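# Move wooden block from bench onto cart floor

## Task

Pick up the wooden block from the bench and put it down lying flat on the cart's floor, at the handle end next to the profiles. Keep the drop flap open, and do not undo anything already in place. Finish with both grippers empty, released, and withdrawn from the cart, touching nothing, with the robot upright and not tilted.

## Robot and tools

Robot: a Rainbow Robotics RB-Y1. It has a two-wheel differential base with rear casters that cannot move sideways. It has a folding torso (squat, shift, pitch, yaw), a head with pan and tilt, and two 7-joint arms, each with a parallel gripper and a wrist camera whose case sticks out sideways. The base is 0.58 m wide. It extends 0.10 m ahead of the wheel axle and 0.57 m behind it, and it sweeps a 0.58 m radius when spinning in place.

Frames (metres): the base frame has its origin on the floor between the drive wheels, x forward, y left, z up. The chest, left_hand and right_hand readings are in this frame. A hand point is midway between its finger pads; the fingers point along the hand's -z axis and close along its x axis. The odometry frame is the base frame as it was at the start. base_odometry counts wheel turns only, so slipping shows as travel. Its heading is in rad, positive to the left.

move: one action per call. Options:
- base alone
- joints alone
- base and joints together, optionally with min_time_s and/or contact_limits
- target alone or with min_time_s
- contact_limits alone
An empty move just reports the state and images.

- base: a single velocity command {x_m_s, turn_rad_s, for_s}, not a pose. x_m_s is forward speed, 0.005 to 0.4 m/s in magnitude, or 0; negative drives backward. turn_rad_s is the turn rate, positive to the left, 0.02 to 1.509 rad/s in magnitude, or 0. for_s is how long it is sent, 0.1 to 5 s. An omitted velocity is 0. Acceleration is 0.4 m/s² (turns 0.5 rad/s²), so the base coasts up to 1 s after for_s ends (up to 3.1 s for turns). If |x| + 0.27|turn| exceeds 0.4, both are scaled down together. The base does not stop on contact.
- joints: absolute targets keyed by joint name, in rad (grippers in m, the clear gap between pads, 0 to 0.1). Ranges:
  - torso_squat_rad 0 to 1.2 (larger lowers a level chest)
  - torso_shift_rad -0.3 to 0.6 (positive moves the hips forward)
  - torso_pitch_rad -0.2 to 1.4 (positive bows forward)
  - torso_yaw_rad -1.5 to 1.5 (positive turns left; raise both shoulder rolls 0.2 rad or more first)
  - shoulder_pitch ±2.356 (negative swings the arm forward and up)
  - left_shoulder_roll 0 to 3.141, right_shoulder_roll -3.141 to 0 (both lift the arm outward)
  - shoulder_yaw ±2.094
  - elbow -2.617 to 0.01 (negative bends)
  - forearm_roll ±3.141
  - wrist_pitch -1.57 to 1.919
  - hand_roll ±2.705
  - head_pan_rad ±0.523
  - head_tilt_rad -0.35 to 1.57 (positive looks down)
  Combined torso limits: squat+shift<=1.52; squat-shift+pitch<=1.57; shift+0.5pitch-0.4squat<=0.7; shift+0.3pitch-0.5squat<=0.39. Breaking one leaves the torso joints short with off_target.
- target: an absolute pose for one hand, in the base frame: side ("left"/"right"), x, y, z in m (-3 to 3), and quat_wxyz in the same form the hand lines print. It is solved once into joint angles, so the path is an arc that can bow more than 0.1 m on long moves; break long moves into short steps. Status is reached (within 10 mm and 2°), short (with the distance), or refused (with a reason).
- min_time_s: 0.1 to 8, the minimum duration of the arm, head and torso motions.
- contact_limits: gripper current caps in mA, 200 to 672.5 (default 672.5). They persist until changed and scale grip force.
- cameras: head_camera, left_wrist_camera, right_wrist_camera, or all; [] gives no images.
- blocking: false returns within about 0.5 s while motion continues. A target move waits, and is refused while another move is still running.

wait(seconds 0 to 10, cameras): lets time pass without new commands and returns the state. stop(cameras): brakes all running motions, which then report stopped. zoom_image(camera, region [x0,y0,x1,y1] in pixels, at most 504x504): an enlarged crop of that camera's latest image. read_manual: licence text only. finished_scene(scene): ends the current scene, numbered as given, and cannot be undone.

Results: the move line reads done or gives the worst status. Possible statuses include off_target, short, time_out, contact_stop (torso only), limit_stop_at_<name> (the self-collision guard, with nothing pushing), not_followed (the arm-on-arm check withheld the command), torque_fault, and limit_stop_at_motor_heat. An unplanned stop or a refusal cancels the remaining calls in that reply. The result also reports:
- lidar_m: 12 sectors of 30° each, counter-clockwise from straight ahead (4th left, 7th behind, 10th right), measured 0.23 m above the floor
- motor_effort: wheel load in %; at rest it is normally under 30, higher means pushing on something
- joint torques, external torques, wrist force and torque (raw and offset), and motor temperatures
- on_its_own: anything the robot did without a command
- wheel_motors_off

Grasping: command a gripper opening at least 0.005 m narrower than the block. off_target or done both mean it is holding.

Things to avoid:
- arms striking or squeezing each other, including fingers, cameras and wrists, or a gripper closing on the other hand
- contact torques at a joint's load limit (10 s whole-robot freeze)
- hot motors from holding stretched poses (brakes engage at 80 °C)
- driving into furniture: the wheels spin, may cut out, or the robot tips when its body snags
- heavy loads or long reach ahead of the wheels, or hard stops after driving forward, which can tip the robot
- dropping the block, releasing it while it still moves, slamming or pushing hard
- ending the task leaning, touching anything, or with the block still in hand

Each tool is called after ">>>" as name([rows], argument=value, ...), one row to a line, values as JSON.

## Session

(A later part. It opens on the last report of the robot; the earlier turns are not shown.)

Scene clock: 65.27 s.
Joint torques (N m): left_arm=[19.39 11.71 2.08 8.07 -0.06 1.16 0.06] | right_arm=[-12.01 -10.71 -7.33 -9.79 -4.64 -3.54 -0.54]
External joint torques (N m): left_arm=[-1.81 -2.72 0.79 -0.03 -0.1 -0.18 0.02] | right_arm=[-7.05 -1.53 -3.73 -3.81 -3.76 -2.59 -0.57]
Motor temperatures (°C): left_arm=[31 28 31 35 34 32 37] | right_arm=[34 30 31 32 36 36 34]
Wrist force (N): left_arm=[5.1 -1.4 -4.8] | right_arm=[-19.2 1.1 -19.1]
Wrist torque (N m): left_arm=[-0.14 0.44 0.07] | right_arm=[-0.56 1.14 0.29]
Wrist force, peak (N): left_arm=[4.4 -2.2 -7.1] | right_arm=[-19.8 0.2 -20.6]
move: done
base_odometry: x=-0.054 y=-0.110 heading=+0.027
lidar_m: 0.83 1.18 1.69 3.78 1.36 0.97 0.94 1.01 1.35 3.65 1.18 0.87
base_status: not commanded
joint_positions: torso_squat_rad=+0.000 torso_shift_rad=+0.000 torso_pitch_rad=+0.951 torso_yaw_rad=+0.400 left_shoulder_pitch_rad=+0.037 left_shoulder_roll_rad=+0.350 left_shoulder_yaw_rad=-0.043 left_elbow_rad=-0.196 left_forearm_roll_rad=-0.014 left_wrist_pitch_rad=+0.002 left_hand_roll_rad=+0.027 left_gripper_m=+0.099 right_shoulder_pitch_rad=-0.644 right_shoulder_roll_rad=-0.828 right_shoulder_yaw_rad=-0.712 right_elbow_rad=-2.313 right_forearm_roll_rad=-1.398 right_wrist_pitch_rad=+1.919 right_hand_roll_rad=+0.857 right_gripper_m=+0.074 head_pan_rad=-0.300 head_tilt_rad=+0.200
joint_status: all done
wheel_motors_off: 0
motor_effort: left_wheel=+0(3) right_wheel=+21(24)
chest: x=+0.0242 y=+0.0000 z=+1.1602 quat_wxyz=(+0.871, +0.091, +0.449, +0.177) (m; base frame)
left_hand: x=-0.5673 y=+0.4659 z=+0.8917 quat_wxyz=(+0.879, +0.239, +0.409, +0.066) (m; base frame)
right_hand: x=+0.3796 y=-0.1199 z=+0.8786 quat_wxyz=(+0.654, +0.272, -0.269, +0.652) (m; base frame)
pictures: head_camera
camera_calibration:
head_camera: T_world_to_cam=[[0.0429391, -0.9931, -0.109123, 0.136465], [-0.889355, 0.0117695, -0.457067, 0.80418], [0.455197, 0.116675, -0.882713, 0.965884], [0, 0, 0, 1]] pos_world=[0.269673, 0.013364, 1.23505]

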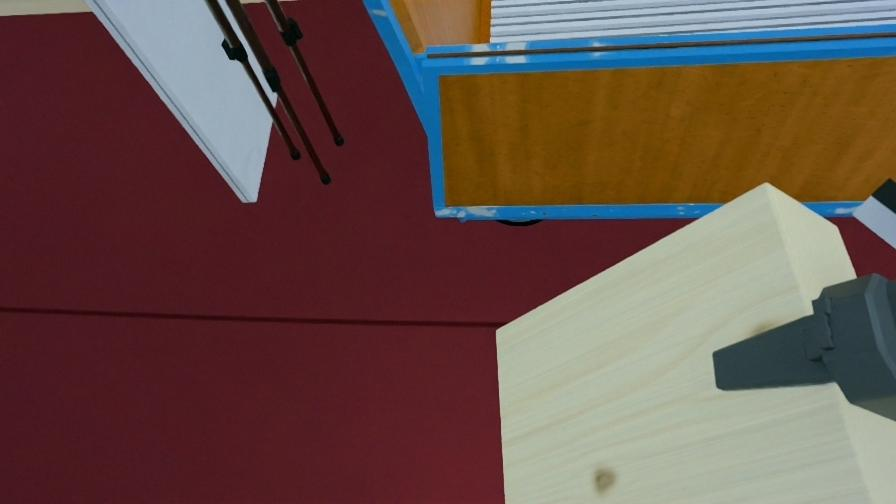

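>>> move(base={"x_m_s": 0.2, "turn_rad_s": 0.02, "for_s": 1.0}, cameras=[])

>>> move(base={"x_m_s": 0.2, "for_s": 2.0}, joints={"torso_squat_rad": 0.2, "torso_shift_rad": 0.1}, cameras=["head_camera"])

Scene clock: 69.73 s.
Joint torques (N m): left_arm=[19.55 12.33 2.27 8.06 -0.07 1.21 -0.02] | right_arm=[-10.85 -9.95 -6.86 -9.59 -4.53 -3.67 -0.38]
External joint torques (N m): left_arm=[-1.65 -2.1 0.98 -0.04 -0.11 -0.13 -0.06] | right_arm=[-5.88 -0.77 -3.27 -3.61 -3.65 -2.72 -0.42]
Motor temperatures (°C): left_arm=[31 28 31 35 34 32 37] | right_arm=[34 30 31 32 36 36 34]
Wrist force (N): left_arm=[5.7 -2.2 -4.9] | right_arm=[-20.1 0.3 -19.4]
Wrist torque (N m): left_arm=[-0.02 0.48 0.04] | right_arm=[-0.61 1.11 0.31]
Wrist force, peak (N): left_arm=[5.6 -1.7 -5.9] | right_arm=[-20.5 -1.6 -19.7]
move: done
base_odometry: x=+0.146 y=-0.102 heading=+0.048
lidar_m: 0.63 0.68 1.57 4.22 1.59 1.18 1.15 1.22 1.68 4.80 0.87 0.65
base_status: done (sent for 1 of 1 s)
joint_positions: torso_squat_rad=+0.000 torso_shift_rad=+0.000 torso_pitch_rad=+0.951 torso_yaw_rad=+0.400 left_shoulder_pitch_rad=+0.037 left_shoulder_roll_rad=+0.350 left_shoulder_yaw_rad=-0.043 left_elbow_rad=-0.196 left_forearm_roll_rad=-0.014 left_wrist_pitch_rad=+0.002 left_hand_roll_rad=+0.027 left_gripper_m=+0.099 right_shoulder_pitch_rad=-0.644 right_shoulder_roll_rad=-0.828 right_shoulder_yaw_rad=-0.712 right_elbow_rad=-2.313 right_forearm_roll_rad=-1.398 right_wrist_pitch_rad=+1.919 right_hand_roll_rad=+0.857 right_gripper_m=+0.074 head_pan_rad=-0.300 head_tilt_rad=+0.200
joint_status: not commanded
wheel_motors_off: 0
motor_effort: left_wheel=+6(36) right_wheel=-4(50)
chest: x=+0.0241 y=+0.0000 z=+1.1602 quat_wxyz=(+0.871, +0.091, +0.449, +0.177) (m; base frame)
left_hand: x=-0.5673 y=+0.4659 z=+0.8916 quat_wxyz=(+0.879, +0.239, +0.409, +0.066) (m; base frame)
right_hand: x=+0.3796 y=-0.1199 z=+0.8787 quat_wxyz=(+0.654, +0.272, -0.270, +0.653) (m; base frame)
pictures: none
No camera images: "cameras" was empty.

Scene clock: 72.63 s.
Joint torques (N m): left_arm=[19.64 11.97 2.07 7.96 0.02 1.15 0.02] | right_arm=[-10.69 -9.59 -6.81 -9.2 -4.78 -3.64 -0.36]
External joint torques (N m): left_arm=[-1.56 -2.46 0.79 -0.14 -0.01 -0.19 -0.03] | right_arm=[-5.73 -0.41 -3.22 -3.23 -3.9 -2.69 -0.39]
Motor temperatures (°C): left_arm=[31 28 31 35 34 32 37] | right_arm=[34 30 31 32 36 36 34]
Wrist force (N): left_arm=[5.6 -2.1 -4.6] | right_arm=[-19.7 0.9 -18.8]
Wrist torque (N m): left_arm=[-0.02 0.48 0.02] | right_arm=[-0.71 1.12 0.30]
Wrist force, peak (N): left_arm=[5.4 -2.1 -6.1] | right_arm=[-20.5 -0.3 -19.7]
move: done
base_odometry: x=+0.546 y=-0.083 heading=+0.048
lidar_m: 0.22 0.24 0.64 4.28 2.15 1.61 1.54 1.61 2.25 0.85 0.33 0.24
base_status: done (sent for 2 of 2 s)
joint_positions: torso_squat_rad=+0.200 torso_shift_rad=+0.100 torso_pitch_rad=+0.951 torso_yaw_rad=+0.400 left_shoulder_pitch_rad=+0.037 left_shoulder_roll_rad=+0.350 left_shoulder_yaw_rad=-0.043 left_elbow_rad=-0.196 left_forearm_roll_rad=-0.014 left_wrist_pitch_rad=+0.002 left_hand_roll_rad=+0.027 left_gripper_m=+0.099 right_shoulder_pitch_rad=-0.645 right_shoulder_roll_rad=-0.828 right_shoulder_yaw_rad=-0.712 right_elbow_rad=-2.313 right_forearm_roll_rad=-1.398 right_wrist_pitch_rad=+1.919 right_hand_roll_rad=+0.857 right_gripper_m=+0.074 head_pan_rad=-0.300 head_tilt_rad=+0.200
joint_status: all done
wheel_motors_off: 0
motor_effort: left_wheel=+4(39) right_wheel=-2(21)
chest: x=+0.0926 y=+0.0001 z=+1.1428 quat_wxyz=(+0.871, +0.091, +0.449, +0.177) (m; base frame)
left_hand: x=-0.4988 y=+0.4659 z=+0.8742 quat_wxyz=(+0.879, +0.239, +0.409, +0.066) (m; base frame)
right_hand: x=+0.4481 y=-0.1199 z=+0.8614 quat_wxyz=(+0.654, +0.272, -0.270, +0.653) (m; base frame)
pictures: head_camera
camera_calibration:
head_camera: T_world_to_cam=[[0.0429951, -0.993113, -0.108985, 0.131538], [-0.889348, 0.0116578, -0.457081, 0.857164], [0.455204, 0.116578, -0.882722, 0.919343], [0, 0, 0, 1]] pos_world=[0.338173, 0.0134639, 1.21765]

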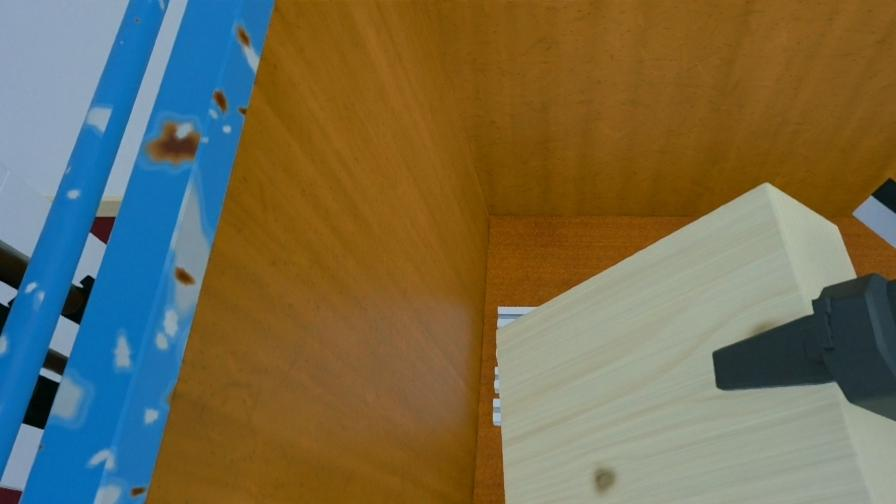

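>>> move(joints={"torso_squat_rad": 0.4, "torso_shift_rad": 0.2, "torso_pitch_rad": 1.0, "head_tilt_rad": 0.5}, cameras=[])

>>> move(target={"side": "right", "x": 0.455, "y": -0.14, "z": 0.58, "quat_wxyz": [0.653, 0.271, -0.271, 0.653]}, min_time_s=2, cameras=["head_camera"])

>>> move(joints={"torso_squat_rad": 0.55, "torso_shift_rad": 0.25}, cameras=["head_camera"])

Scene clock: 77.23 s.
Joint torques (N m): left_arm=[20.37 11.88 1.96 8.4 0 1.17 -0.05] | right_arm=[-10.3 -9.55 -6.64 -9.53 -4.98 -3.28 -0.43]
External joint torques (N m): left_arm=[-1.64 -2.43 0.69 -0.01 -0.04 -0.23 -0.1] | right_arm=[-5.89 -0.76 -3.06 -3.36 -4.05 -2.41 -0.46]
Motor temperatures (°C): left_arm=[31 28 31 35 34 32 37] | right_arm=[34 30 31 32 36 37 34]
Wrist force (N): left_arm=[5.9 -1.7 -5.1] | right_arm=[-19.2 -0.7 -18.9]
Wrist torque (N m): left_arm=[-0.09 0.47 0.05] | right_arm=[-0.69 1.10 0.33]
Wrist force, peak (N): left_arm=[6.6 -1.9 -5.6] | right_arm=[-20.5 -0.5 -20.0]
move: done
base_odometry: x=+0.546 y=-0.083 heading=+0.048
lidar_m: 0.22 0.24 0.64 4.28 2.15 1.60 1.54 1.63 2.26 0.85 0.32 0.23
base_status: not commanded
joint_positions: torso_squat_rad=+0.400 torso_shift_rad=+0.200 torso_pitch_rad=+1.001 torso_yaw_rad=+0.400 left_shoulder_pitch_rad=+0.037 left_shoulder_roll_rad=+0.350 left_shoulder_yaw_rad=-0.043 left_elbow_rad=-0.196 left_forearm_roll_rad=-0.014 left_wrist_pitch_rad=+0.002 left_hand_roll_rad=+0.027 left_gripper_m=+0.099 right_shoulder_pitch_rad=-0.645 right_shoulder_roll_rad=-0.828 right_shoulder_yaw_rad=-0.712 right_elbow_rad=-2.313 right_forearm_roll_rad=-1.398 right_wrist_pitch_rad=+1.919 right_hand_roll_rad=+0.857 right_gripper_m=+0.074 head_pan_rad=-0.300 head_tilt_rad=+0.500
joint_status: all done
wheel_motors_off: 0
motor_effort: left_wheel=+0(7) right_wheel=-4(6)
chest: x=+0.1609 y=+0.0000 z=+1.0793 quat_wxyz=(+0.860, +0.095, +0.470, +0.174) (m; base frame)
left_hand: x=-0.4432 y=+0.4659 z=+0.8406 quat_wxyz=(+0.868, +0.240, +0.430, +0.060) (m; base frame)
right_hand: x=+0.5019 y=-0.1199 z=+0.7804 quat_wxyz=(+0.660, +0.288, -0.253, +0.646) (m; base frame)
pictures: none
No camera images: "cameras" was empty.

Scene clock: 79.57 s.
Joint torques (N m): left_arm=[20.52 11.76 1.97 8.47 0.02 1.15 0] | right_arm=[-3.4 -3.09 -1.87 -13.05 -6.26 1.32 -0.33]
External joint torques (N m): left_arm=[-1.5 -2.55 0.69 0.06 -0.01 -0.26 -0.04] | right_arm=[-3.22 2.06 0.72 -5.22 -5.04 1.29 -0.37]
Motor temperatures (°C): left_arm=[31 28 31 35 34 32 37] | right_arm=[34 30 31 32 36 37 34]
Wrist force (N): left_arm=[5.7 -2.0 -4.8] | right_arm=[-19.1 0.4 -18.8]
Wrist torque (N m): left_arm=[-0.06 0.46 0.06] | right_arm=[-0.70 1.17 0.29]
Wrist force, peak (N): left_arm=[6.0 -2.2 -5.3] | right_arm=[-21.3 1.2 -19.6]
move: done
base_odometry: x=+0.546 y=-0.083 heading=+0.048
lidar_m: 0.22 0.24 0.65 4.28 2.16 1.59 1.54 1.62 2.25 0.86 0.33 0.23
base_status: not commanded
joint_positions: torso_squat_rad=+0.400 torso_shift_rad=+0.200 torso_pitch_rad=+1.001 torso_yaw_rad=+0.400 left_shoulder_pitch_rad=+0.037 left_shoulder_roll_rad=+0.350 left_shoulder_yaw_rad=-0.043 left_elbow_rad=-0.196 left_forearm_roll_rad=-0.014 left_wrist_pitch_rad=+0.002 left_hand_roll_rad=+0.027 left_gripper_m=+0.099 right_shoulder_pitch_rad=-0.426 right_shoulder_roll_rad=-0.514 right_shoulder_yaw_rad=-0.666 right_elbow_rad=-1.847 right_forearm_roll_rad=-1.085 right_wrist_pitch_rad=+1.552 right_hand_roll_rad=+1.668 right_gripper_m=+0.074 head_pan_rad=-0.300 head_tilt_rad=+0.500
joint_status: all done
wheel_motors_off: 0
motor_effort: left_wheel=+2(3) right_wheel=-3(5)
chest: x=+0.1609 y=+0.0000 z=+1.0793 quat_wxyz=(+0.860, +0.095, +0.470, +0.174) (m; base frame)
left_hand: x=-0.4433 y=+0.4659 z=+0.8405 quat_wxyz=(+0.868, +0.240, +0.430, +0.060) (m; base frame)
right_hand: x=+0.4546 y=-0.1407 z=+0.5795 quat_wxyz=(+0.654, +0.271, -0.270, +0.653) (m; base frame)
right_hand_status: reached (checked arc, planned for 2.0 s): 1 mm and 0.2 deg off.
pictures: head_camera
camera_calibration:
head_camera: T_world_to_cam=[[0.0302374, -0.994007, -0.105051, 0.120279], [-0.991897, -0.0168652, -0.125923, 0.53665], [0.123396, 0.108007, -0.986462, 1.05649], [0, 0, 0, 1]] pos_world=[0.398297, 0.0145004, 1.1224]

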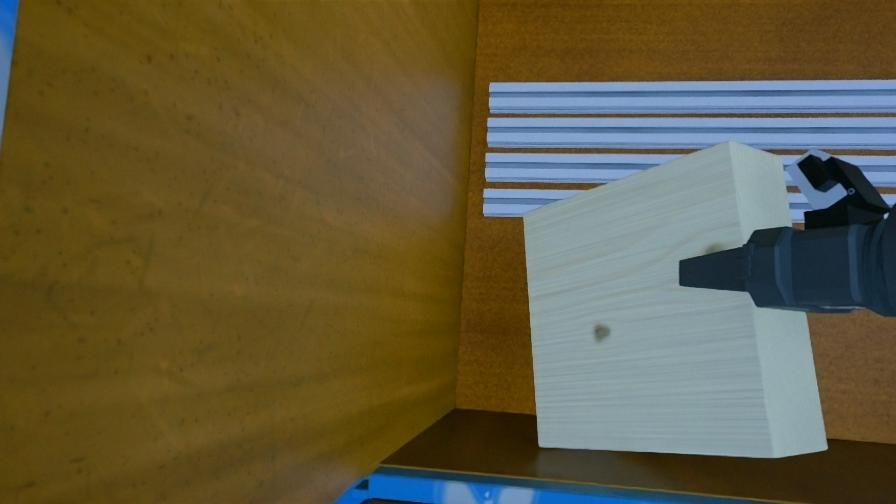

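Scene clock: 80.87 s.
Joint torques (N m): left_arm=[20.35 12.06 2.38 8.3 -0.04 1.36 0.04] | right_arm=[-3.21 -3.02 -1.94 -12.97 -6.27 1.29 -0.29]
External joint torques (N m): left_arm=[-1.67 -2.25 1.11 -0.1 -0.07 -0.04 -0.01] | right_arm=[-3.03 2.13 0.65 -5.14 -5.05 1.22 -0.32]
Motor temperatures (°C): left_arm=[31 28 31 35 34 32 37] | right_arm=[34 30 31 32 36 37 34]
Wrist force (N): left_arm=[5.6 -2.5 -5.2] | right_arm=[-19.2 0.2 -18.8]
Wrist torque (N m): left_arm=[0.02 0.44 0.07] | right_arm=[-0.60 1.17 0.30]
Wrist force, peak (N): left_arm=[6.2 -1.7 -5.2] | right_arm=[-20.5 0.5 -20.1]
move: done
base_odometry: x=+0.546 y=-0.083 heading=+0.048
lidar_m: 0.22 0.24 0.64 4.29 2.17 1.59 1.54 1.63 2.26 0.85 0.32 0.24
base_status: not commanded
joint_positions: torso_squat_rad=+0.550 torso_shift_rad=+0.250 torso_pitch_rad=+1.001 torso_yaw_rad=+0.400 left_shoulder_pitch_rad=+0.037 left_shoulder_roll_rad=+0.350 left_shoulder_yaw_rad=-0.043 left_elbow_rad=-0.196 left_forearm_roll_rad=-0.014 left_wrist_pitch_rad=+0.002 left_hand_roll_rad=+0.027 left_gripper_m=+0.099 right_shoulder_pitch_rad=-0.426 right_shoulder_roll_rad=-0.514 right_shoulder_yaw_rad=-0.666 right_elbow_rad=-1.847 right_forearm_roll_rad=-1.085 right_wrist_pitch_rad=+1.552 right_hand_roll_rad=+1.668 right_gripper_m=+0.074 head_pan_rad=-0.300 head_tilt_rad=+0.500
joint_status: all done
wheel_motors_off: 0
motor_effort: left_wheel=+1(5) right_wheel=-2(4)
chest: x=+0.1804 y=+0.0000 z=+1.0256 quat_wxyz=(+0.860, +0.095, +0.470, +0.174) (m; base frame)
left_hand: x=-0.4237 y=+0.4659 z=+0.7868 quat_wxyz=(+0.868, +0.240, +0.430, +0.060) (m; base frame)
right_hand: x=+0.4742 y=-0.1407 z=+0.5258 quat_wxyz=(+0.654, +0.271, -0.270, +0.653) (m; base frame)
pictures: head_camera
camera_calibration:
head_camera: T_world_to_cam=[[0.0302474, -0.994007, -0.105046, 0.11395], [-0.991884, -0.0168649, -0.126022, 0.549342], [0.123495, 0.108006, -0.98645, 1.00117], [0, 0, 0, 1]] pos_world=[0.417797, 0.0144004, 1.0688]

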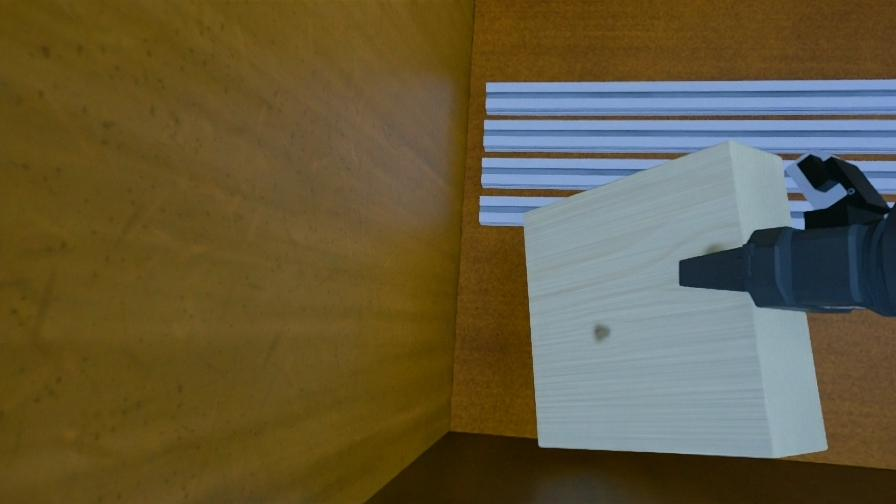

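>>> move(target={"side": "right", "x": 0.45, "y": -0.12, "z": 0.485, "quat_wxyz": [0.6293, 0.3578, -0.4009, 0.5616]}, min_time_s=2, cameras=["head_camera"])

Scene clock: 93.87 s.
Joint torques (N m): left_arm=[20.54 12 2.17 8.39 -0.03 1.18 -0.07] | right_arm=[-3.99 -0.74 -3.17 -10.01 -6.88 4.45 -0.24]
External joint torques (N m): left_arm=[-1.47 -2.31 0.9 -0.01 -0.06 -0.22 -0.11] | right_arm=[-4.91 3.57 -1.29 -3.71 -5.46 3.62 -0.29]
Motor temperatures (°C): left_arm=[31 28 31 36 34 32 37] | right_arm=[34 30 31 32 37 37 34]
Wrist force (N): left_arm=[6.1 -1.2 -5.0] | right_arm=[-25.2 1.7 -11.7]
Wrist torque (N m): left_arm=[-0.13 0.51 0.04] | right_arm=[-0.45 1.47 0.34]
Wrist force, peak (N): left_arm=[6.4 -2.3 -5.0] | right_arm=[-25.4 -0.1 -12.7]
move: done
base_odometry: x=+0.546 y=-0.083 heading=+0.048
lidar_m: 0.22 0.23 0.66 4.28 2.16 1.60 1.53 1.64 2.27 0.86 0.33 0.24
base_status: not commanded
joint_positions: torso_squat_rad=+0.550 torso_shift_rad=+0.250 torso_pitch_rad=+1.001 torso_yaw_rad=+0.400 left_shoulder_pitch_rad=+0.037 left_shoulder_roll_rad=+0.350 left_shoulder_yaw_rad=-0.043 left_elbow_rad=-0.196 left_forearm_roll_rad=-0.014 left_wrist_pitch_rad=+0.002 left_hand_roll_rad=+0.027 left_gripper_m=+0.099 right_shoulder_pitch_rad=-0.487 right_shoulder_roll_rad=-0.457 right_shoulder_yaw_rad=-0.739 right_elbow_rad=-1.373 right_forearm_roll_rad=-1.394 right_wrist_pitch_rad=+1.492 right_hand_roll_rad=+2.094 right_gripper_m=+0.074 head_pan_rad=-0.300 head_tilt_rad=+0.500
joint_status: all done
wheel_motors_off: 0
motor_effort: left_wheel=+0(2) right_wheel=-2(3)
chest: x=+0.1804 y=+0.0000 z=+1.0256 quat_wxyz=(+0.860, +0.095, +0.470, +0.174) (m; base frame)
left_hand: x=-0.4237 y=+0.4659 z=+0.7868 quat_wxyz=(+0.868, +0.240, +0.430, +0.060) (m; base frame)
right_hand: x=+0.4496 y=-0.1209 z=+0.4849 quat_wxyz=(+0.632, +0.355, -0.399, +0.562) (m; base frame)
right_hand_status: reached (checked arc, planned for 2.0 s): 1 mm and 0.5 deg off.
pictures: head_camera
camera_calibration:
head_camera: T_world_to_cam=[[0.0302474, -0.994007, -0.105046, 0.11395], [-0.991884, -0.0168649, -0.126022, 0.549342], [0.123495, 0.108006, -0.98645, 1.00117], [0, 0, 0, 1]] pos_world=[0.417797, 0.0144004, 1.0688]

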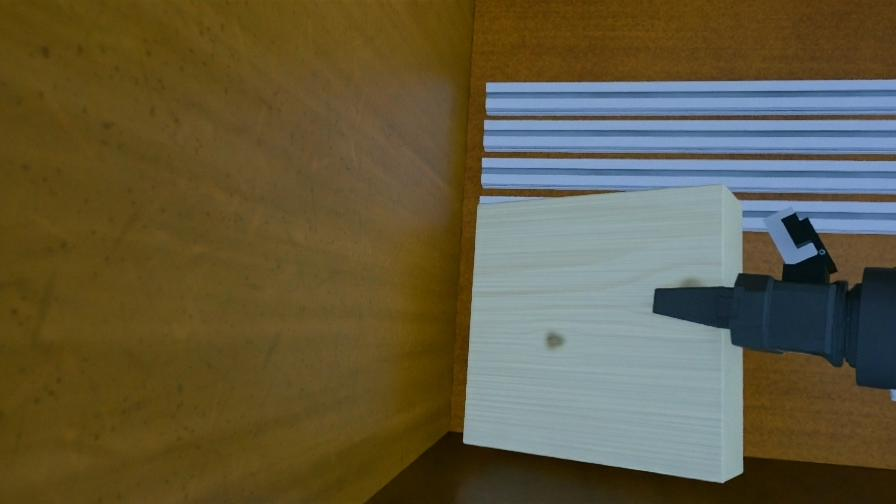

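>>> move(target={"side": "right", "x": 0.45, "y": -0.14, "z": 0.455, "quat_wxyz": [0.6293, 0.3578, -0.4009, 0.5616]}, min_time_s=1, cameras=[])

>>> move(joints={"torso_squat_rad": 0.62}, cameras=["head_camera"])

Scene clock: 99.13 s.
Joint torques (N m): left_arm=[20.36 12.3 2.29 8.46 -0.02 1.23 0.1] | right_arm=[-2.86 -5.19 -2.77 -8.29 -6.15 5.45 -0.49]
External joint torques (N m): left_arm=[-1.65 -2.01 1.01 0.06 -0.05 -0.17 0.05] | right_arm=[-3.51 0.43 -0.84 -2.89 -4.83 4.4 -0.53]
Motor temperatures (°C): left_arm=[31 28 31 36 34 32 37] | right_arm=[34 30 31 32 37 37 34]
Wrist force (N): left_arm=[6.2 -1.9 -4.6] | right_arm=[-25.5 0.5 -11.0]
Wrist torque (N m): left_arm=[-0.07 0.53 0.06] | right_arm=[-0.53 1.45 0.40]
Wrist force, peak (N): left_arm=[6.3 -1.7 -5.4] | right_arm=[-26.7 1.3 -10.7]
move: done
base_odometry: x=+0.546 y=-0.083 heading=+0.048
lidar_m: 0.22 0.23 0.65 4.28 2.16 1.60 1.53 1.63 2.25 0.86 0.32 0.23
base_status: not commanded
joint_positions: torso_squat_rad=+0.550 torso_shift_rad=+0.250 torso_pitch_rad=+1.001 torso_yaw_rad=+0.400 left_shoulder_pitch_rad=+0.037 left_shoulder_roll_rad=+0.350 left_shoulder_yaw_rad=-0.043 left_elbow_rad=-0.196 left_forearm_roll_rad=-0.014 left_wrist_pitch_rad=+0.002 left_hand_roll_rad=+0.027 left_gripper_m=+0.099 right_shoulder_pitch_rad=-0.554 right_shoulder_roll_rad=-0.538 right_shoulder_yaw_rad=-0.750 right_elbow_rad=-1.116 right_forearm_roll_rad=-1.413 right_wrist_pitch_rad=+1.492 right_hand_roll_rad=+2.249 right_gripper_m=+0.074 head_pan_rad=-0.300 head_tilt_rad=+0.500
joint_status: all done
wheel_motors_off: 0
motor_effort: left_wheel=+1(2) right_wheel=-3(3)
chest: x=+0.1804 y=+0.0000 z=+1.0256 quat_wxyz=(+0.860, +0.095, +0.470, +0.174) (m; base frame)
left_hand: x=-0.4237 y=+0.4659 z=+0.7868 quat_wxyz=(+0.868, +0.240, +0.430, +0.060) (m; base frame)
right_hand: x=+0.4493 y=-0.1404 z=+0.4549 quat_wxyz=(+0.631, +0.356, -0.399, +0.562) (m; base frame)
right_hand_status: reached (checked arc, planned for 1.0 s): 1 mm and 0.4 deg off.
pictures: none
No camera images: "cameras" was empty.

Scene clock: 100.10 s.
Joint torques (N m): left_arm=[20.5 11.96 2.13 8.38 0.03 1.3 0.08] | right_arm=[-3.13 -5 -3.17 -8.63 -6.28 5.53 -0.4]
External joint torques (N m): left_arm=[-1.51 -2.35 0.85 -0.02 -0.01 -0.11 0.03] | right_arm=[-3.78 0.62 -1.24 -3.24 -5 4.48 -0.44]
Motor temperatures (°C): left_arm=[31 28 31 36 34 32 37] | right_arm=[34 30 31 32 37 37 34]
Wrist force (N): left_arm=[5.3 -1.4 -5.2] | right_arm=[-24.9 0.3 -11.1]
Wrist torque (N m): left_arm=[-0.13 0.43 0.04] | right_arm=[-0.42 1.47 0.34]
Wrist force, peak (N): left_arm=[6.4 -1.8 -5.2] | right_arm=[-26.1 1.0 -11.7]
move: done
base_odometry: x=+0.546 y=-0.083 heading=+0.048
lidar_m: 0.22 0.24 0.63 4.27 2.16 1.61 1.54 1.63 2.26 0.85 0.32 0.24
base_status: not commanded
joint_positions: torso_squat_rad=+0.620 torso_shift_rad=+0.250 torso_pitch_rad=+1.001 torso_yaw_rad=+0.400 left_shoulder_pitch_rad=+0.037 left_shoulder_roll_rad=+0.350 left_shoulder_yaw_rad=-0.043 left_elbow_rad=-0.196 left_forearm_roll_rad=-0.014 left_wrist_pitch_rad=+0.002 left_hand_roll_rad=+0.027 left_gripper_m=+0.099 right_shoulder_pitch_rad=-0.554 right_shoulder_roll_rad=-0.538 right_shoulder_yaw_rad=-0.750 right_elbow_rad=-1.116 right_forearm_roll_rad=-1.413 right_wrist_pitch_rad=+1.492 right_hand_roll_rad=+2.249 right_gripper_m=+0.074 head_pan_rad=-0.300 head_tilt_rad=+0.500
joint_status: all done
wheel_motors_off: 0
motor_effort: left_wheel=+1(2) right_wheel=+0(3)
chest: x=+0.1736 y=+0.0000 z=+0.9995 quat_wxyz=(+0.860, +0.095, +0.470, +0.174) (m; base frame)
left_hand: x=-0.4305 y=+0.4659 z=+0.7606 quat_wxyz=(+0.868, +0.240, +0.430, +0.060) (m; base frame)
right_hand: x=+0.4426 y=-0.1404 z=+0.4287 quat_wxyz=(+0.631, +0.356, -0.399, +0.562) (m; base frame)
pictures: head_camera
camera_calibration:
head_camera: T_world_to_cam=[[0.030261, -0.994007, -0.105042, 0.111404], [-0.991871, -0.0168681, -0.126122, 0.539406], [0.123594, 0.108004, -0.986438, 0.976206], [0, 0, 0, 1]] pos_world=[0.410997, 0.0144004, 1.0427]

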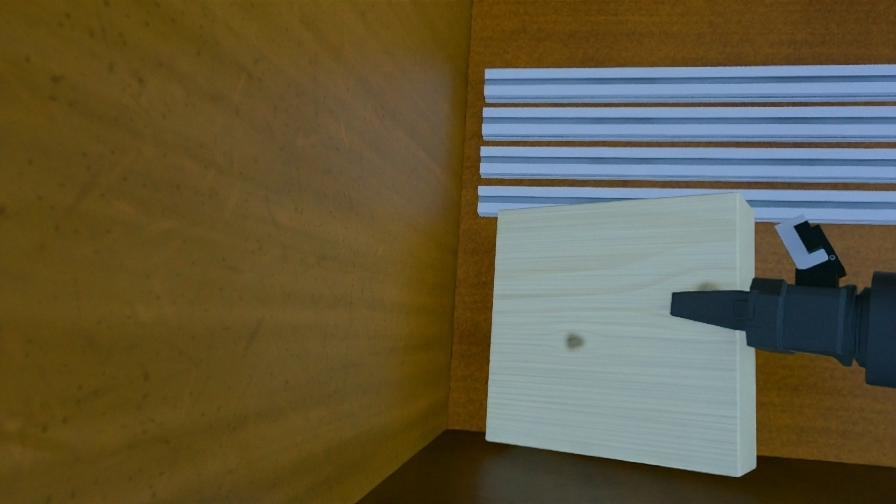

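>>> move(target={"side": "right", "x": 0.443, "y": -0.14, "z": 0.408, "quat_wxyz": [0.6293, 0.3578, -0.4009, 0.5616]}, min_time_s=1, cameras=[])

>>> move(target={"side": "right", "x": 0.443, "y": -0.14, "z": 0.400, "quat_wxyz": [0.6293, 0.3578, -0.4009, 0.5616]}, min_time_s=0.8, cameras=["head_camera"])

Scene clock: 103.17 s.
Joint torques (N m): left_arm=[20.52 12.17 1.95 8.29 -0.01 1.25 0.01] | right_arm=[-4.28 -6 -1.02 -6.65 -5.27 5.89 -0.41]
External joint torques (N m): left_arm=[-1.49 -2.14 0.67 -0.11 -0.05 -0.15 -0.04] | right_arm=[-4.33 0.1 0.65 -1.96 -4.11 4.69 -0.45]
Motor temperatures (°C): left_arm=[31 28 31 36 34 32 37] | right_arm=[34 30 31 32 37 37 34]
Wrist force (N): left_arm=[5.3 -2.0 -4.7] | right_arm=[-24.6 0.2 -10.6]
Wrist torque (N m): left_arm=[-0.07 0.39 0.07] | right_arm=[-0.45 1.35 0.40]
Wrist force, peak (N): left_arm=[6.3 -2.6 -5.6] | right_arm=[-26.0 -0.1 -11.3]
move: done
base_odometry: x=+0.546 y=-0.083 heading=+0.048
lidar_m: 0.22 0.23 0.64 4.28 2.16 1.59 1.54 1.62 2.26 0.86 0.31 0.23
base_status: not commanded
joint_positions: torso_squat_rad=+0.620 torso_shift_rad=+0.250 torso_pitch_rad=+1.001 torso_yaw_rad=+0.400 left_shoulder_pitch_rad=+0.037 left_shoulder_roll_rad=+0.350 left_shoulder_yaw_rad=-0.043 left_elbow_rad=-0.196 left_forearm_roll_rad=-0.014 left_wrist_pitch_rad=+0.002 left_hand_roll_rad=+0.027 left_gripper_m=+0.099 right_shoulder_pitch_rad=-0.624 right_shoulder_roll_rad=-0.581 right_shoulder_yaw_rad=-0.740 right_elbow_rad=-0.923 right_forearm_roll_rad=-1.409 right_wrist_pitch_rad=+1.472 right_hand_roll_rad=+2.361 right_gripper_m=+0.074 head_pan_rad=-0.300 head_tilt_rad=+0.500
joint_status: all done
wheel_motors_off: 0
motor_effort: left_wheel=+1(2) right_wheel=-1(3)
chest: x=+0.1736 y=+0.0000 z=+0.9995 quat_wxyz=(+0.860, +0.095, +0.470, +0.174) (m; base frame)
left_hand: x=-0.4305 y=+0.4659 z=+0.7606 quat_wxyz=(+0.868, +0.240, +0.430, +0.060) (m; base frame)
right_hand: x=+0.4424 y=-0.1405 z=+0.4077 quat_wxyz=(+0.631, +0.357, -0.399, +0.562) (m; base frame)
right_hand_status: reached (checked arc, planned for 1.0 s): 1 mm and 0.3 deg off.
pictures: none
No camera images: "cameras" was empty.

Scene clock: 104.30 s.
Joint torques (N m): left_arm=[20.43 12.33 1.92 8.33 0.03 1.26 0.04] | right_arm=[-3.35 -6.9 -1.25 -3.24 -0.09 -2.97 -1.85]
External joint torques (N m): left_arm=[-1.57 -1.99 0.64 -0.06 -0.01 -0.14 -0.01] | right_arm=[-3.13 -0.62 0.31 1.17 1.02 -4.23 -1.89]
Motor temperatures (°C): left_arm=[31 28 31 36 34 32 37] | right_arm=[34 30 31 32 37 37 34]
Wrist force (N): left_arm=[6.0 -2.7 -5.0] | right_arm=[-1.0 10.4 10.4]
Wrist torque (N m): left_arm=[0.07 0.52 0.05] | right_arm=[-0.08 -3.02 1.98]
Wrist force, peak (N): left_arm=[6.0 -2.7 -5.0] | right_arm=[-25.3 2.3 -10.5]
move: done
base_odometry: x=+0.546 y=-0.083 heading=+0.048
lidar_m: 0.22 0.22 0.65 4.27 2.15 1.59 1.54 1.63 2.25 0.86 0.33 0.24
base_status: not commanded
joint_positions: torso_squat_rad=+0.620 torso_shift_rad=+0.250 torso_pitch_rad=+1.000 torso_yaw_rad=+0.400 left_shoulder_pitch_rad=+0.037 left_shoulder_roll_rad=+0.350 left_shoulder_yaw_rad=-0.043 left_elbow_rad=-0.196 left_forearm_roll_rad=-0.014 left_wrist_pitch_rad=+0.002 left_hand_roll_rad=+0.027 left_gripper_m=+0.099 right_shoulder_pitch_rad=-0.652 right_shoulder_roll_rad=-0.598 right_shoulder_yaw_rad=-0.735 right_elbow_rad=-0.848 right_forearm_roll_rad=-1.408 right_wrist_pitch_rad=+1.464 right_hand_roll_rad=+2.405 right_gripper_m=+0.074 head_pan_rad=-0.300 head_tilt_rad=+0.500
joint_status: all done
wheel_motors_off: 0
motor_effort: left_wheel=+0(2) right_wheel=+1(4)
chest: x=+0.1732 y=+0.0000 z=+0.9997 quat_wxyz=(+0.860, +0.095, +0.470, +0.174) (m; base frame)
left_hand: x=-0.4306 y=+0.4659 z=+0.7602 quat_wxyz=(+0.868, +0.240, +0.430, +0.060) (m; base frame)
right_hand: x=+0.4423 y=-0.1401 z=+0.4012 quat_wxyz=(+0.630, +0.356, -0.400, +0.562) (m; base frame)
right_hand_status: reached (checked arc, planned for 0.8 s): 1 mm and 0.2 deg off.
pictures: head_camera
camera_calibration:
head_camera: T_world_to_cam=[[0.0302323, -0.994031, -0.10483, 0.111249], [-0.99176, -0.0167688, -0.127011, 0.539938], [0.124495, 0.107806, -0.986346, 0.976185], [0, 0, 0, 1]] pos_world=[0.410595, 0.0144011, 1.0431]

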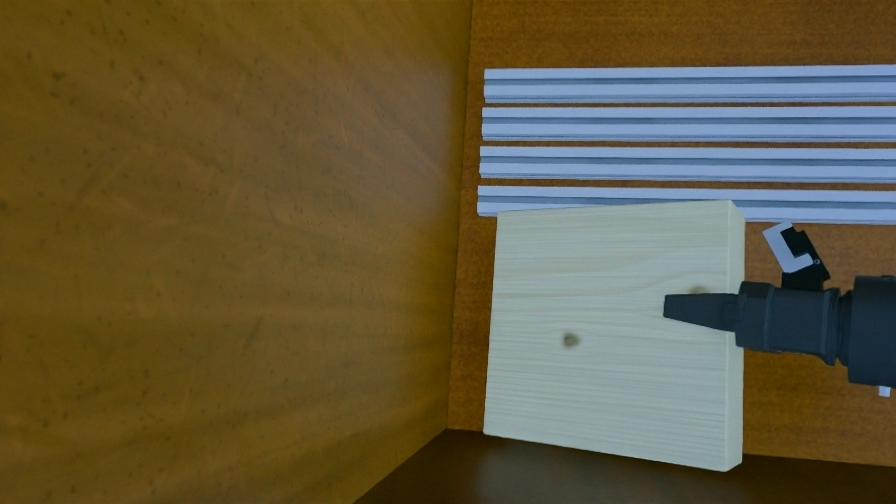

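>>> move(target={"side": "right", "x": 0.443, "y": -0.14, "z": 0.4035, "quat_wxyz": [0.6293, 0.3578, -0.4009, 0.5616]}, min_time_s=0.4, cameras=[])

>>> move(joints={"right_gripper_m": 0.081}, cameras=[])

>>> move(joints={"right_gripper_m": 0.099}, cameras=["right_wrist_camera", "head_camera"])

Scene clock: 106.37 s.
Joint torques (N m): left_arm=[20.2 12.26 2.09 8.27 -0.03 1.32 -0.02] | right_arm=[-1.26 -4.97 -3.84 -6.55 -3.29 1.88 -1.39]
External joint torques (N m): left_arm=[-1.8 -2.05 0.82 -0.13 -0.07 -0.08 -0.07] | right_arm=[-1.06 1.31 -2.26 -2.09 -2.18 0.63 -1.43]
Motor temperatures (°C): left_arm=[31 28 31 36 34 32 37] | right_arm=[34 30 31 32 37 37 34]
Wrist force (N): left_arm=[5.8 -2.0 -4.9] | right_arm=[-15.6 4.5 -6.0]
Wrist torque (N m): left_arm=[-0.06 0.49 0.06] | right_arm=[-0.06 -0.50 1.03]
Wrist force, peak (N): left_arm=[6.0 -2.3 -5.3] | right_arm=[-16.0 4.8 -7.4]
move: done
base_odometry: x=+0.546 y=-0.083 heading=+0.048
lidar_m: 0.23 0.23 0.64 4.28 2.18 1.59 1.53 1.63 2.26 0.86 0.32 0.24
base_status: not commanded
joint_positions: torso_squat_rad=+0.620 torso_shift_rad=+0.250 torso_pitch_rad=+1.000 torso_yaw_rad=+0.400 left_shoulder_pitch_rad=+0.037 left_shoulder_roll_rad=+0.350 left_shoulder_yaw_rad=-0.043 left_elbow_rad=-0.196 left_forearm_roll_rad=-0.014 left_wrist_pitch_rad=+0.002 left_hand_roll_rad=+0.027 left_gripper_m=+0.099 right_shoulder_pitch_rad=-0.648 right_shoulder_roll_rad=-0.597 right_shoulder_yaw_rad=-0.735 right_elbow_rad=-0.860 right_forearm_roll_rad=-1.409 right_wrist_pitch_rad=+1.469 right_hand_roll_rad=+2.397 right_gripper_m=+0.074 head_pan_rad=-0.300 head_tilt_rad=+0.500
joint_status: all done
wheel_motors_off: 0
motor_effort: left_wheel=+2(2) right_wheel=+2(3)
chest: x=+0.1734 y=+0.0000 z=+0.9996 quat_wxyz=(+0.860, +0.095, +0.470, +0.174) (m; base frame)
left_hand: x=-0.4306 y=+0.4659 z=+0.7604 quat_wxyz=(+0.868, +0.240, +0.430, +0.060) (m; base frame)
right_hand: x=+0.4426 y=-0.1400 z=+0.4031 quat_wxyz=(+0.629, +0.358, -0.400, +0.562) (m; base frame)
right_hand_status: reached (checked arc, planned for 0.4 s): 1 mm and 0.1 deg off.
pictures: none
No camera images: "cameras" was empty.

Scene clock: 106.90 s.
Joint torques (N m): left_arm=[20.18 12.07 2.41 8.2 -0.02 1.27 0.03] | right_arm=[-1.06 -5.41 -3.6 -6.14 -2.6 2.67 -0.34]
External joint torques (N m): left_arm=[-1.82 -2.24 1.14 -0.2 -0.05 -0.14 -0.02] | right_arm=[-0.86 0.86 -2.03 -1.68 -1.49 1.42 -0.38]
Motor temperatures (°C): left_arm=[31 28 31 36 34 32 37] | right_arm=[34 30 31 32 37 37 34]
Wrist force (N): left_arm=[5.8 -2.3 -4.3] | right_arm=[-14.3 1.3 -4.7]
Wrist torque (N m): left_arm=[0.01 0.50 0.02] | right_arm=[-0.27 -0.55 0.02]
Wrist force, peak (N): left_arm=[5.3 -2.3 -5.5] | right_arm=[-18.2 0.1 -7.0]
move: done
base_odometry: x=+0.546 y=-0.083 heading=+0.048
lidar_m: 0.22 0.24 0.66 4.28 2.17 1.59 1.54 1.63 2.24 0.86 0.33 0.23
base_status: not commanded
joint_positions: torso_squat_rad=+0.620 torso_shift_rad=+0.250 torso_pitch_rad=+1.000 torso_yaw_rad=+0.400 left_shoulder_pitch_rad=+0.037 left_shoulder_roll_rad=+0.350 left_shoulder_yaw_rad=-0.043 left_elbow_rad=-0.196 left_forearm_roll_rad=-0.014 left_wrist_pitch_rad=+0.002 left_hand_roll_rad=+0.027 left_gripper_m=+0.099 right_shoulder_pitch_rad=-0.648 right_shoulder_roll_rad=-0.597 right_shoulder_yaw_rad=-0.736 right_elbow_rad=-0.860 right_forearm_roll_rad=-1.409 right_wrist_pitch_rad=+1.469 right_hand_roll_rad=+2.396 right_gripper_m=+0.081 head_pan_rad=-0.300 head_tilt_rad=+0.500
joint_status: all done
wheel_motors_off: 0
motor_effort: left_wheel=+1(2) right_wheel=+0(3)
chest: x=+0.1734 y=+0.0000 z=+0.9996 quat_wxyz=(+0.860, +0.095, +0.470, +0.174) (m; base frame)
left_hand: x=-0.4306 y=+0.4659 z=+0.7604 quat_wxyz=(+0.868, +0.240, +0.430, +0.060) (m; base frame)
right_hand: x=+0.4427 y=-0.1400 z=+0.4031 quat_wxyz=(+0.629, +0.358, -0.400, +0.562) (m; base frame)
pictures: none
No camera images: "cameras" was empty.

Scene clock: 107.57 s.
Joint torques (N m): left_arm=[20.25 12.18 2.07 8.36 -0.02 1.23 -0.03] | right_arm=[-1.15 -5.4 -3.65 -5.86 -2.3 2.74 -0.34]
External joint torques (N m): left_arm=[-1.76 -2.13 0.79 -0.04 -0.05 -0.17 -0.07] | right_arm=[-0.95 0.88 -2.07 -1.4 -1.18 1.49 -0.38]
Motor temperatures (°C): left_arm=[31 28 31 36 34 32 37] | right_arm=[34 30 31 32 37 37 34]
Wrist force (N): left_arm=[5.9 -1.9 -4.3] | right_arm=[-14.4 0.1 -6.9]
Wrist torque (N m): left_arm=[-0.09 0.52 0.04] | right_arm=[-0.26 -0.71 0.08]
Wrist force, peak (N): left_arm=[5.9 -1.7 -5.4] | right_arm=[-14.4 0.1 -6.9]
move: done
base_odometry: x=+0.546 y=-0.083 heading=+0.048
lidar_m: 0.22 0.24 0.64 4.27 2.16 1.61 1.53 1.63 2.26 0.84 0.33 0.23
base_status: not commanded
joint_positions: torso_squat_rad=+0.620 torso_shift_rad=+0.250 torso_pitch_rad=+1.000 torso_yaw_rad=+0.400 left_shoulder_pitch_rad=+0.037 left_shoulder_roll_rad=+0.350 left_shoulder_yaw_rad=-0.043 left_elbow_rad=-0.196 left_forearm_roll_rad=-0.014 left_wrist_pitch_rad=+0.002 left_hand_roll_rad=+0.027 left_gripper_m=+0.099 right_shoulder_pitch_rad=-0.648 right_shoulder_roll_rad=-0.597 right_shoulder_yaw_rad=-0.736 right_elbow_rad=-0.860 right_forearm_roll_rad=-1.409 right_wrist_pitch_rad=+1.469 right_hand_roll_rad=+2.396 right_gripper_m=+0.099 head_pan_rad=-0.300 head_tilt_rad=+0.500
joint_status: all done
wheel_motors_off: 0
motor_effort: left_wheel=+1(2) right_wheel=+0(2)
chest: x=+0.1734 y=+0.0000 z=+0.9996 quat_wxyz=(+0.860, +0.095, +0.470, +0.174) (m; base frame)
left_hand: x=-0.4306 y=+0.4659 z=+0.7604 quat_wxyz=(+0.868, +0.240, +0.430, +0.060) (m; base frame)
right_hand: x=+0.4427 y=-0.1400 z=+0.4031 quat_wxyz=(+0.629, +0.358, -0.400, +0.562) (m; base frame)
pictures: head_camera, right_wrist_camera
camera_calibration:
head_camera: T_world_to_cam=[[0.0303212, -0.994008, -0.105016, 0.111389], [-0.991795, -0.0168662, -0.126718, 0.539834], [0.124187, 0.107996, -0.986364, 0.976205], [0, 0, 0, 1]] pos_world=[0.410796, 0.0144004, 1.043]
right_wrist_camera: T_world_to_cam=[[-0.0168907, -0.399486, -0.916584, 0.319786], [-0.909253, -0.37518, 0.180275, 0.304394], [-0.415901, 0.836452, -0.356897, 0.517286], [0, 0, 0, 1]] pos_world=[0.497312, -0.190732, 0.422854]

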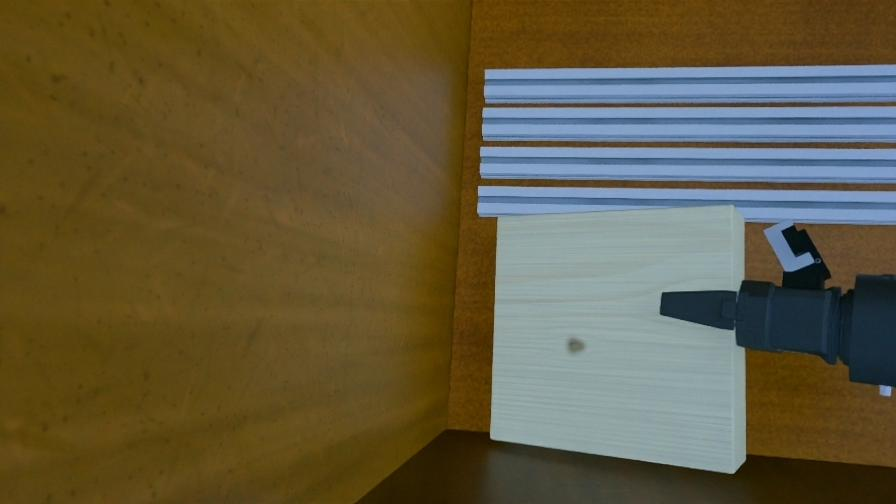

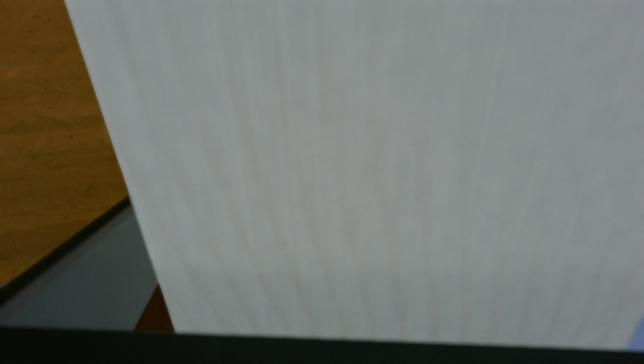

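>>> move(target={"side": "right", "x": 0.443, "y": -0.17, "z": 0.4135, "quat_wxyz": [0.6293, 0.3578, -0.4009, 0.5616]}, min_time_s=1, cameras=[])

>>> move(joints={"torso_squat_rad": 0.68, "torso_shift_rad": 0.265}, min_time_s=0.8, cameras=["head_camera", "right_wrist_camera"])

Scene clock: 110.97 s.
Joint torques (N m): left_arm=[20.28 12.06 2.31 8.22 0.09 1.1 0.14] | right_arm=[1.34 -10.04 -4.36 -5.05 -2.66 2.89 -0.49]
External joint torques (N m): left_arm=[-1.72 -2.25 1.04 -0.18 0.05 -0.3 0.09] | right_arm=[0.82 -2.59 -2.38 -0.59 -1.54 1.65 -0.53]
Motor temperatures (°C): left_arm=[31 28 31 36 34 32 37] | right_arm=[34 30 31 32 36 37 34]
Wrist force (N): left_arm=[5.4 -2.1 -5.1] | right_arm=[-14.0 1.3 -6.5]
Wrist torque (N m): left_arm=[-0.04 0.45 0.05] | right_arm=[-0.30 -0.39 -0.02]
Wrist force, peak (N): left_arm=[6.4 -1.5 -5.5] | right_arm=[-14.6 1.4 -7.3]
move: done
base_odometry: x=+0.546 y=-0.083 heading=+0.048
lidar_m: 0.22 0.23 0.66 4.29 2.15 1.60 1.54 1.64 2.27 0.86 0.33 0.23
base_status: not commanded
joint_positions: torso_squat_rad=+0.620 torso_shift_rad=+0.250 torso_pitch_rad=+1.000 torso_yaw_rad=+0.400 left_shoulder_pitch_rad=+0.037 left_shoulder_roll_rad=+0.350 left_shoulder_yaw_rad=-0.043 left_elbow_rad=-0.196 left_forearm_roll_rad=-0.014 left_wrist_pitch_rad=+0.002 left_hand_roll_rad=+0.027 left_gripper_m=+0.099 right_shoulder_pitch_rad=-0.616 right_shoulder_roll_rad=-0.646 right_shoulder_yaw_rad=-0.766 right_elbow_rad=-0.859 right_forearm_roll_rad=-1.439 right_wrist_pitch_rad=+1.524 right_hand_roll_rad=+2.394 right_gripper_m=+0.099 head_pan_rad=-0.300 head_tilt_rad=+0.500
joint_status: all done
wheel_motors_off: 0
motor_effort: left_wheel=+1(2) right_wheel=+0(2)
chest: x=+0.1734 y=+0.0000 z=+0.9996 quat_wxyz=(+0.860, +0.095, +0.470, +0.174) (m; base frame)
left_hand: x=-0.4306 y=+0.4659 z=+0.7604 quat_wxyz=(+0.868, +0.240, +0.430, +0.060) (m; base frame)
right_hand: x=+0.4428 y=-0.1696 z=+0.4133 quat_wxyz=(+0.629, +0.358, -0.401, +0.562) (m; base frame)
right_hand_status: reached (checked arc, planned for 1.0 s): 1 mm and 0.0 deg off.
pictures: none
No camera images: "cameras" was empty.

Scene clock: 112.07 s.
Joint torques (N m): left_arm=[20.19 11.99 1.97 8.17 -0.04 1.24 0.01] | right_arm=[2.82 -0.12 -3.1 -4.08 -2.81 2.71 -0.33]
External joint torques (N m): left_arm=[-1.8 -2.31 0.7 -0.23 -0.07 -0.16 -0.04] | right_arm=[2.32 7.42 -1.1 0.39 -1.69 1.47 -0.37]
Motor temperatures (°C): left_arm=[31 28 31 36 34 32 37] | right_arm=[34 30 31 31 36 37 34]
Wrist force (N): left_arm=[5.1 -1.6 -4.3] | right_arm=[-14.3 2.4 -5.0]
Wrist torque (N m): left_arm=[-0.08 0.41 0.05] | right_arm=[-0.30 -0.32 -0.09]
Wrist force, peak (N): left_arm=[6.3 -2.4 -5.1] | right_arm=[-16.1 3.4 -3.5]
move: done
base_odometry: x=+0.546 y=-0.083 heading=+0.048
lidar_m: 0.22 0.23 0.64 4.27 2.16 1.59 1.54 1.64 2.26 0.86 0.33 0.23
base_status: not commanded
joint_positions: torso_squat_rad=+0.680 torso_shift_rad=+0.265 torso_pitch_rad=+1.000 torso_yaw_rad=+0.400 left_shoulder_pitch_rad=+0.037 left_shoulder_roll_rad=+0.350 left_shoulder_yaw_rad=-0.043 left_elbow_rad=-0.196 left_forearm_roll_rad=-0.014 left_wrist_pitch_rad=+0.002 left_hand_roll_rad=+0.027 left_gripper_m=+0.099 right_shoulder_pitch_rad=-0.617 right_shoulder_roll_rad=-0.648 right_shoulder_yaw_rad=-0.766 right_elbow_rad=-0.860 right_forearm_roll_rad=-1.439 right_wrist_pitch_rad=+1.524 right_hand_roll_rad=+2.394 right_gripper_m=+0.099 head_pan_rad=-0.300 head_tilt_rad=+0.500
joint_status: all done
wheel_motors_off: 0
motor_effort: left_wheel=-1(2) right_wheel=-13(13)
chest: x=+0.1748 y=+0.0002 z=+0.9731 quat_wxyz=(+0.860, +0.095, +0.470, +0.174) (m; base frame)
left_hand: x=-0.4291 y=+0.4658 z=+0.7333 quat_wxyz=(+0.868, +0.240, +0.430, +0.060) (m; base frame)
right_hand: x=+0.4456 y=-0.1706 z=+0.3873 quat_wxyz=(+0.629, +0.357, -0.401, +0.563) (m; base frame)
pictures: head_camera, right_wrist_camera
camera_calibration:
head_camera: T_world_to_cam=[[0.0306505, -0.994045, -0.104574, 0.108289], [-0.991708, -0.0171805, -0.127355, 0.538499], [0.1248, 0.107611, -0.986329, 0.949674], [0, 0, 0, 1]] pos_world=[0.412195, 0.0147004, 1.0166]
right_wrist_camera: T_world_to_cam=[[-0.0140785, -0.401147, -0.915906, 0.291298], [-0.909627, -0.375209, 0.178316, 0.299387], [-0.415187, 0.835643, -0.359612, 0.539018], [0, 0, 0, 1]] pos_world=[0.500225, -0.22124, 0.407254]

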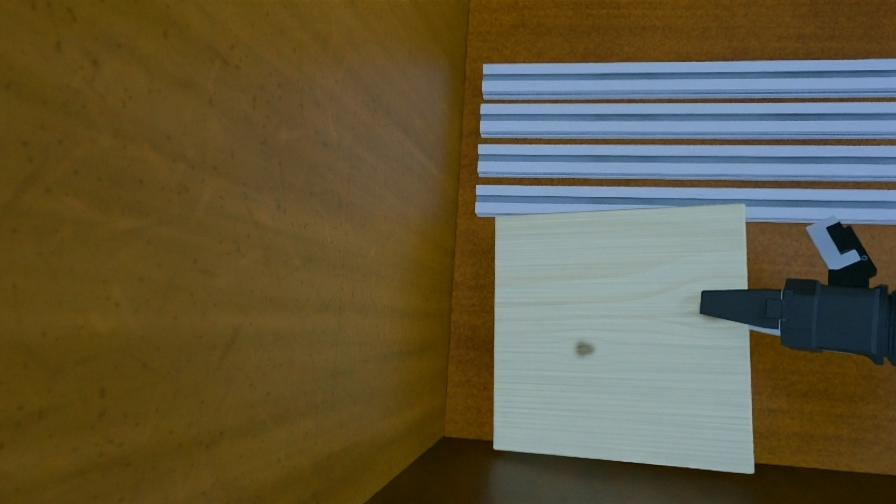

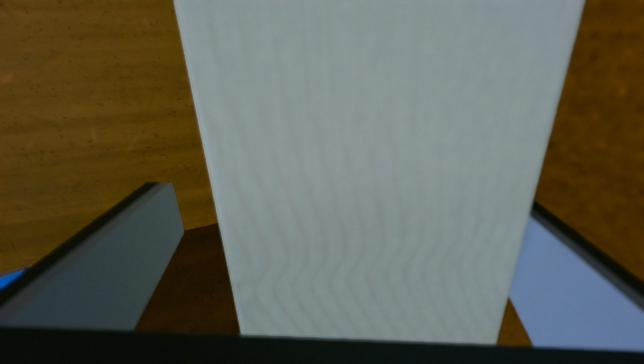

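>>> move(target={"side": "right", "x": 0.443, "y": -0.173, "z": 0.380, "quat_wxyz": [0.6618, 0.3075, -0.3445, 0.5907]}, min_time_s=1.2, cameras=["head_camera", "right_wrist_camera"])

Scene clock: 117.00 s.
Joint torques (N m): left_arm=[20.42 11.99 2.16 8.19 -0.08 1.25 0.03] | right_arm=[5.79 8.44 0.11 -3.24 -2.64 2.46 -0.19]
External joint torques (N m): left_arm=[-1.57 -2.31 0.89 -0.2 -0.11 -0.16 -0.01] | right_arm=[4.6 14.88 2.51 2.29 -1.47 1.58 -0.23]
Motor temperatures (°C): left_arm=[31 28 31 36 34 32 37] | right_arm=[34 30 31 31 36 37 34]
Wrist force (N): left_arm=[5.3 -2.2 -4.9] | right_arm=[-14.7 -0.2 -5.4]
Wrist torque (N m): left_arm=[-0.05 0.44 0.06] | right_arm=[-0.27 -0.15 0.05]
Wrist force, peak (N): left_arm=[5.6 -2.6 -5.8] | right_arm=[-14.7 2.6 -7.4]
move: done
base_odometry: x=+0.546 y=-0.083 heading=+0.048
lidar_m: 0.20 0.21 0.65 4.28 2.15 1.60 1.53 1.63 2.27 0.84 0.30 0.21
base_status: not commanded
joint_positions: torso_squat_rad=+0.680 torso_shift_rad=+0.265 torso_pitch_rad=+0.999 torso_yaw_rad=+0.400 left_shoulder_pitch_rad=+0.037 left_shoulder_roll_rad=+0.350 left_shoulder_yaw_rad=-0.043 left_elbow_rad=-0.196 left_forearm_roll_rad=-0.014 left_wrist_pitch_rad=+0.002 left_hand_roll_rad=+0.027 left_gripper_m=+0.099 right_shoulder_pitch_rad=-0.516 right_shoulder_roll_rad=-0.573 right_shoulder_yaw_rad=-0.744 right_elbow_rad=-1.152 right_forearm_roll_rad=-1.332 right_wrist_pitch_rad=+1.406 right_hand_roll_rad=+2.210 right_gripper_m=+0.099 head_pan_rad=-0.300 head_tilt_rad=+0.500
joint_status: all done
wheel_motors_off: 0
motor_effort: left_wheel=-2(3) right_wheel=-13(27)
chest: x=+0.1748 y=+0.0003 z=+0.9732 quat_wxyz=(+0.860, +0.095, +0.470, +0.174) (m; base frame)
left_hand: x=-0.4291 y=+0.4658 z=+0.7331 quat_wxyz=(+0.869, +0.240, +0.430, +0.060) (m; base frame)
right_hand: x=+0.4454 y=-0.1746 z=+0.3812 quat_wxyz=(+0.660, +0.307, -0.348, +0.591) (m; base frame)
right_hand_status: reached (checked arc, planned for 1.2 s): 3 mm and 0.5 deg off.
pictures: head_camera, right_wrist_camera
camera_calibration:
head_camera: T_world_to_cam=[[0.0306357, -0.994068, -0.104359, 0.10819], [-0.991685, -0.0171731, -0.127538, 0.53859], [0.124989, 0.107398, -0.986328, 0.949699], [0, 0, 0, 1]] pos_world=[0.412095, 0.0148009, 1.0167]
right_wrist_camera: T_world_to_cam=[[-0.0273849, -0.547962, -0.836055, 0.233935], [-0.906951, -0.338075, 0.251286, 0.276217], [-0.420345, 0.765142, -0.487717, 0.578893], [0, 0, 0, 1]] pos_world=[0.500256, -0.221366, 0.408508]

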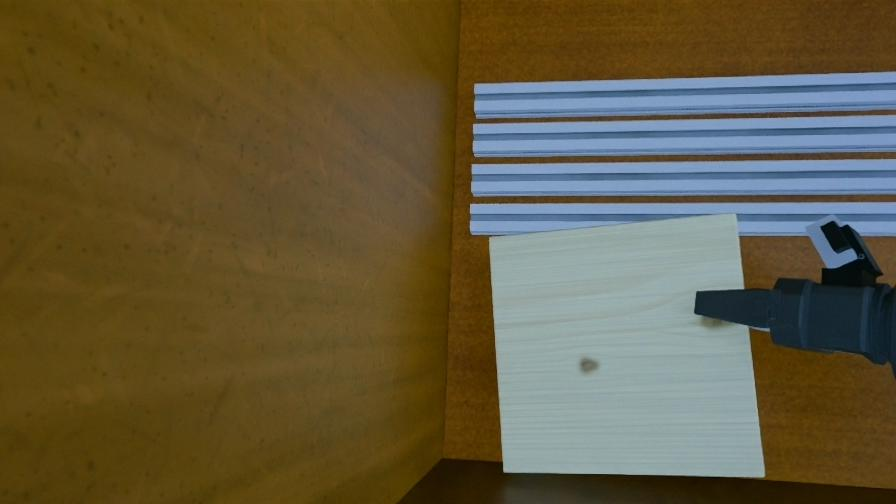

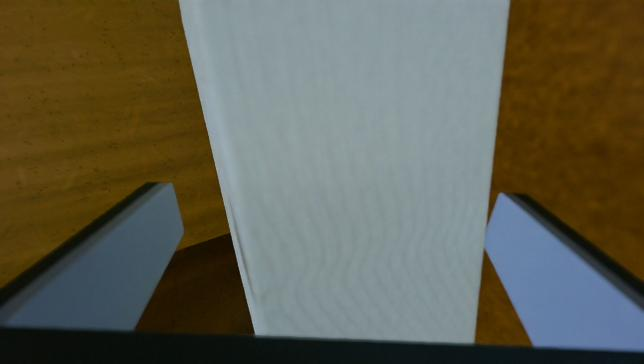

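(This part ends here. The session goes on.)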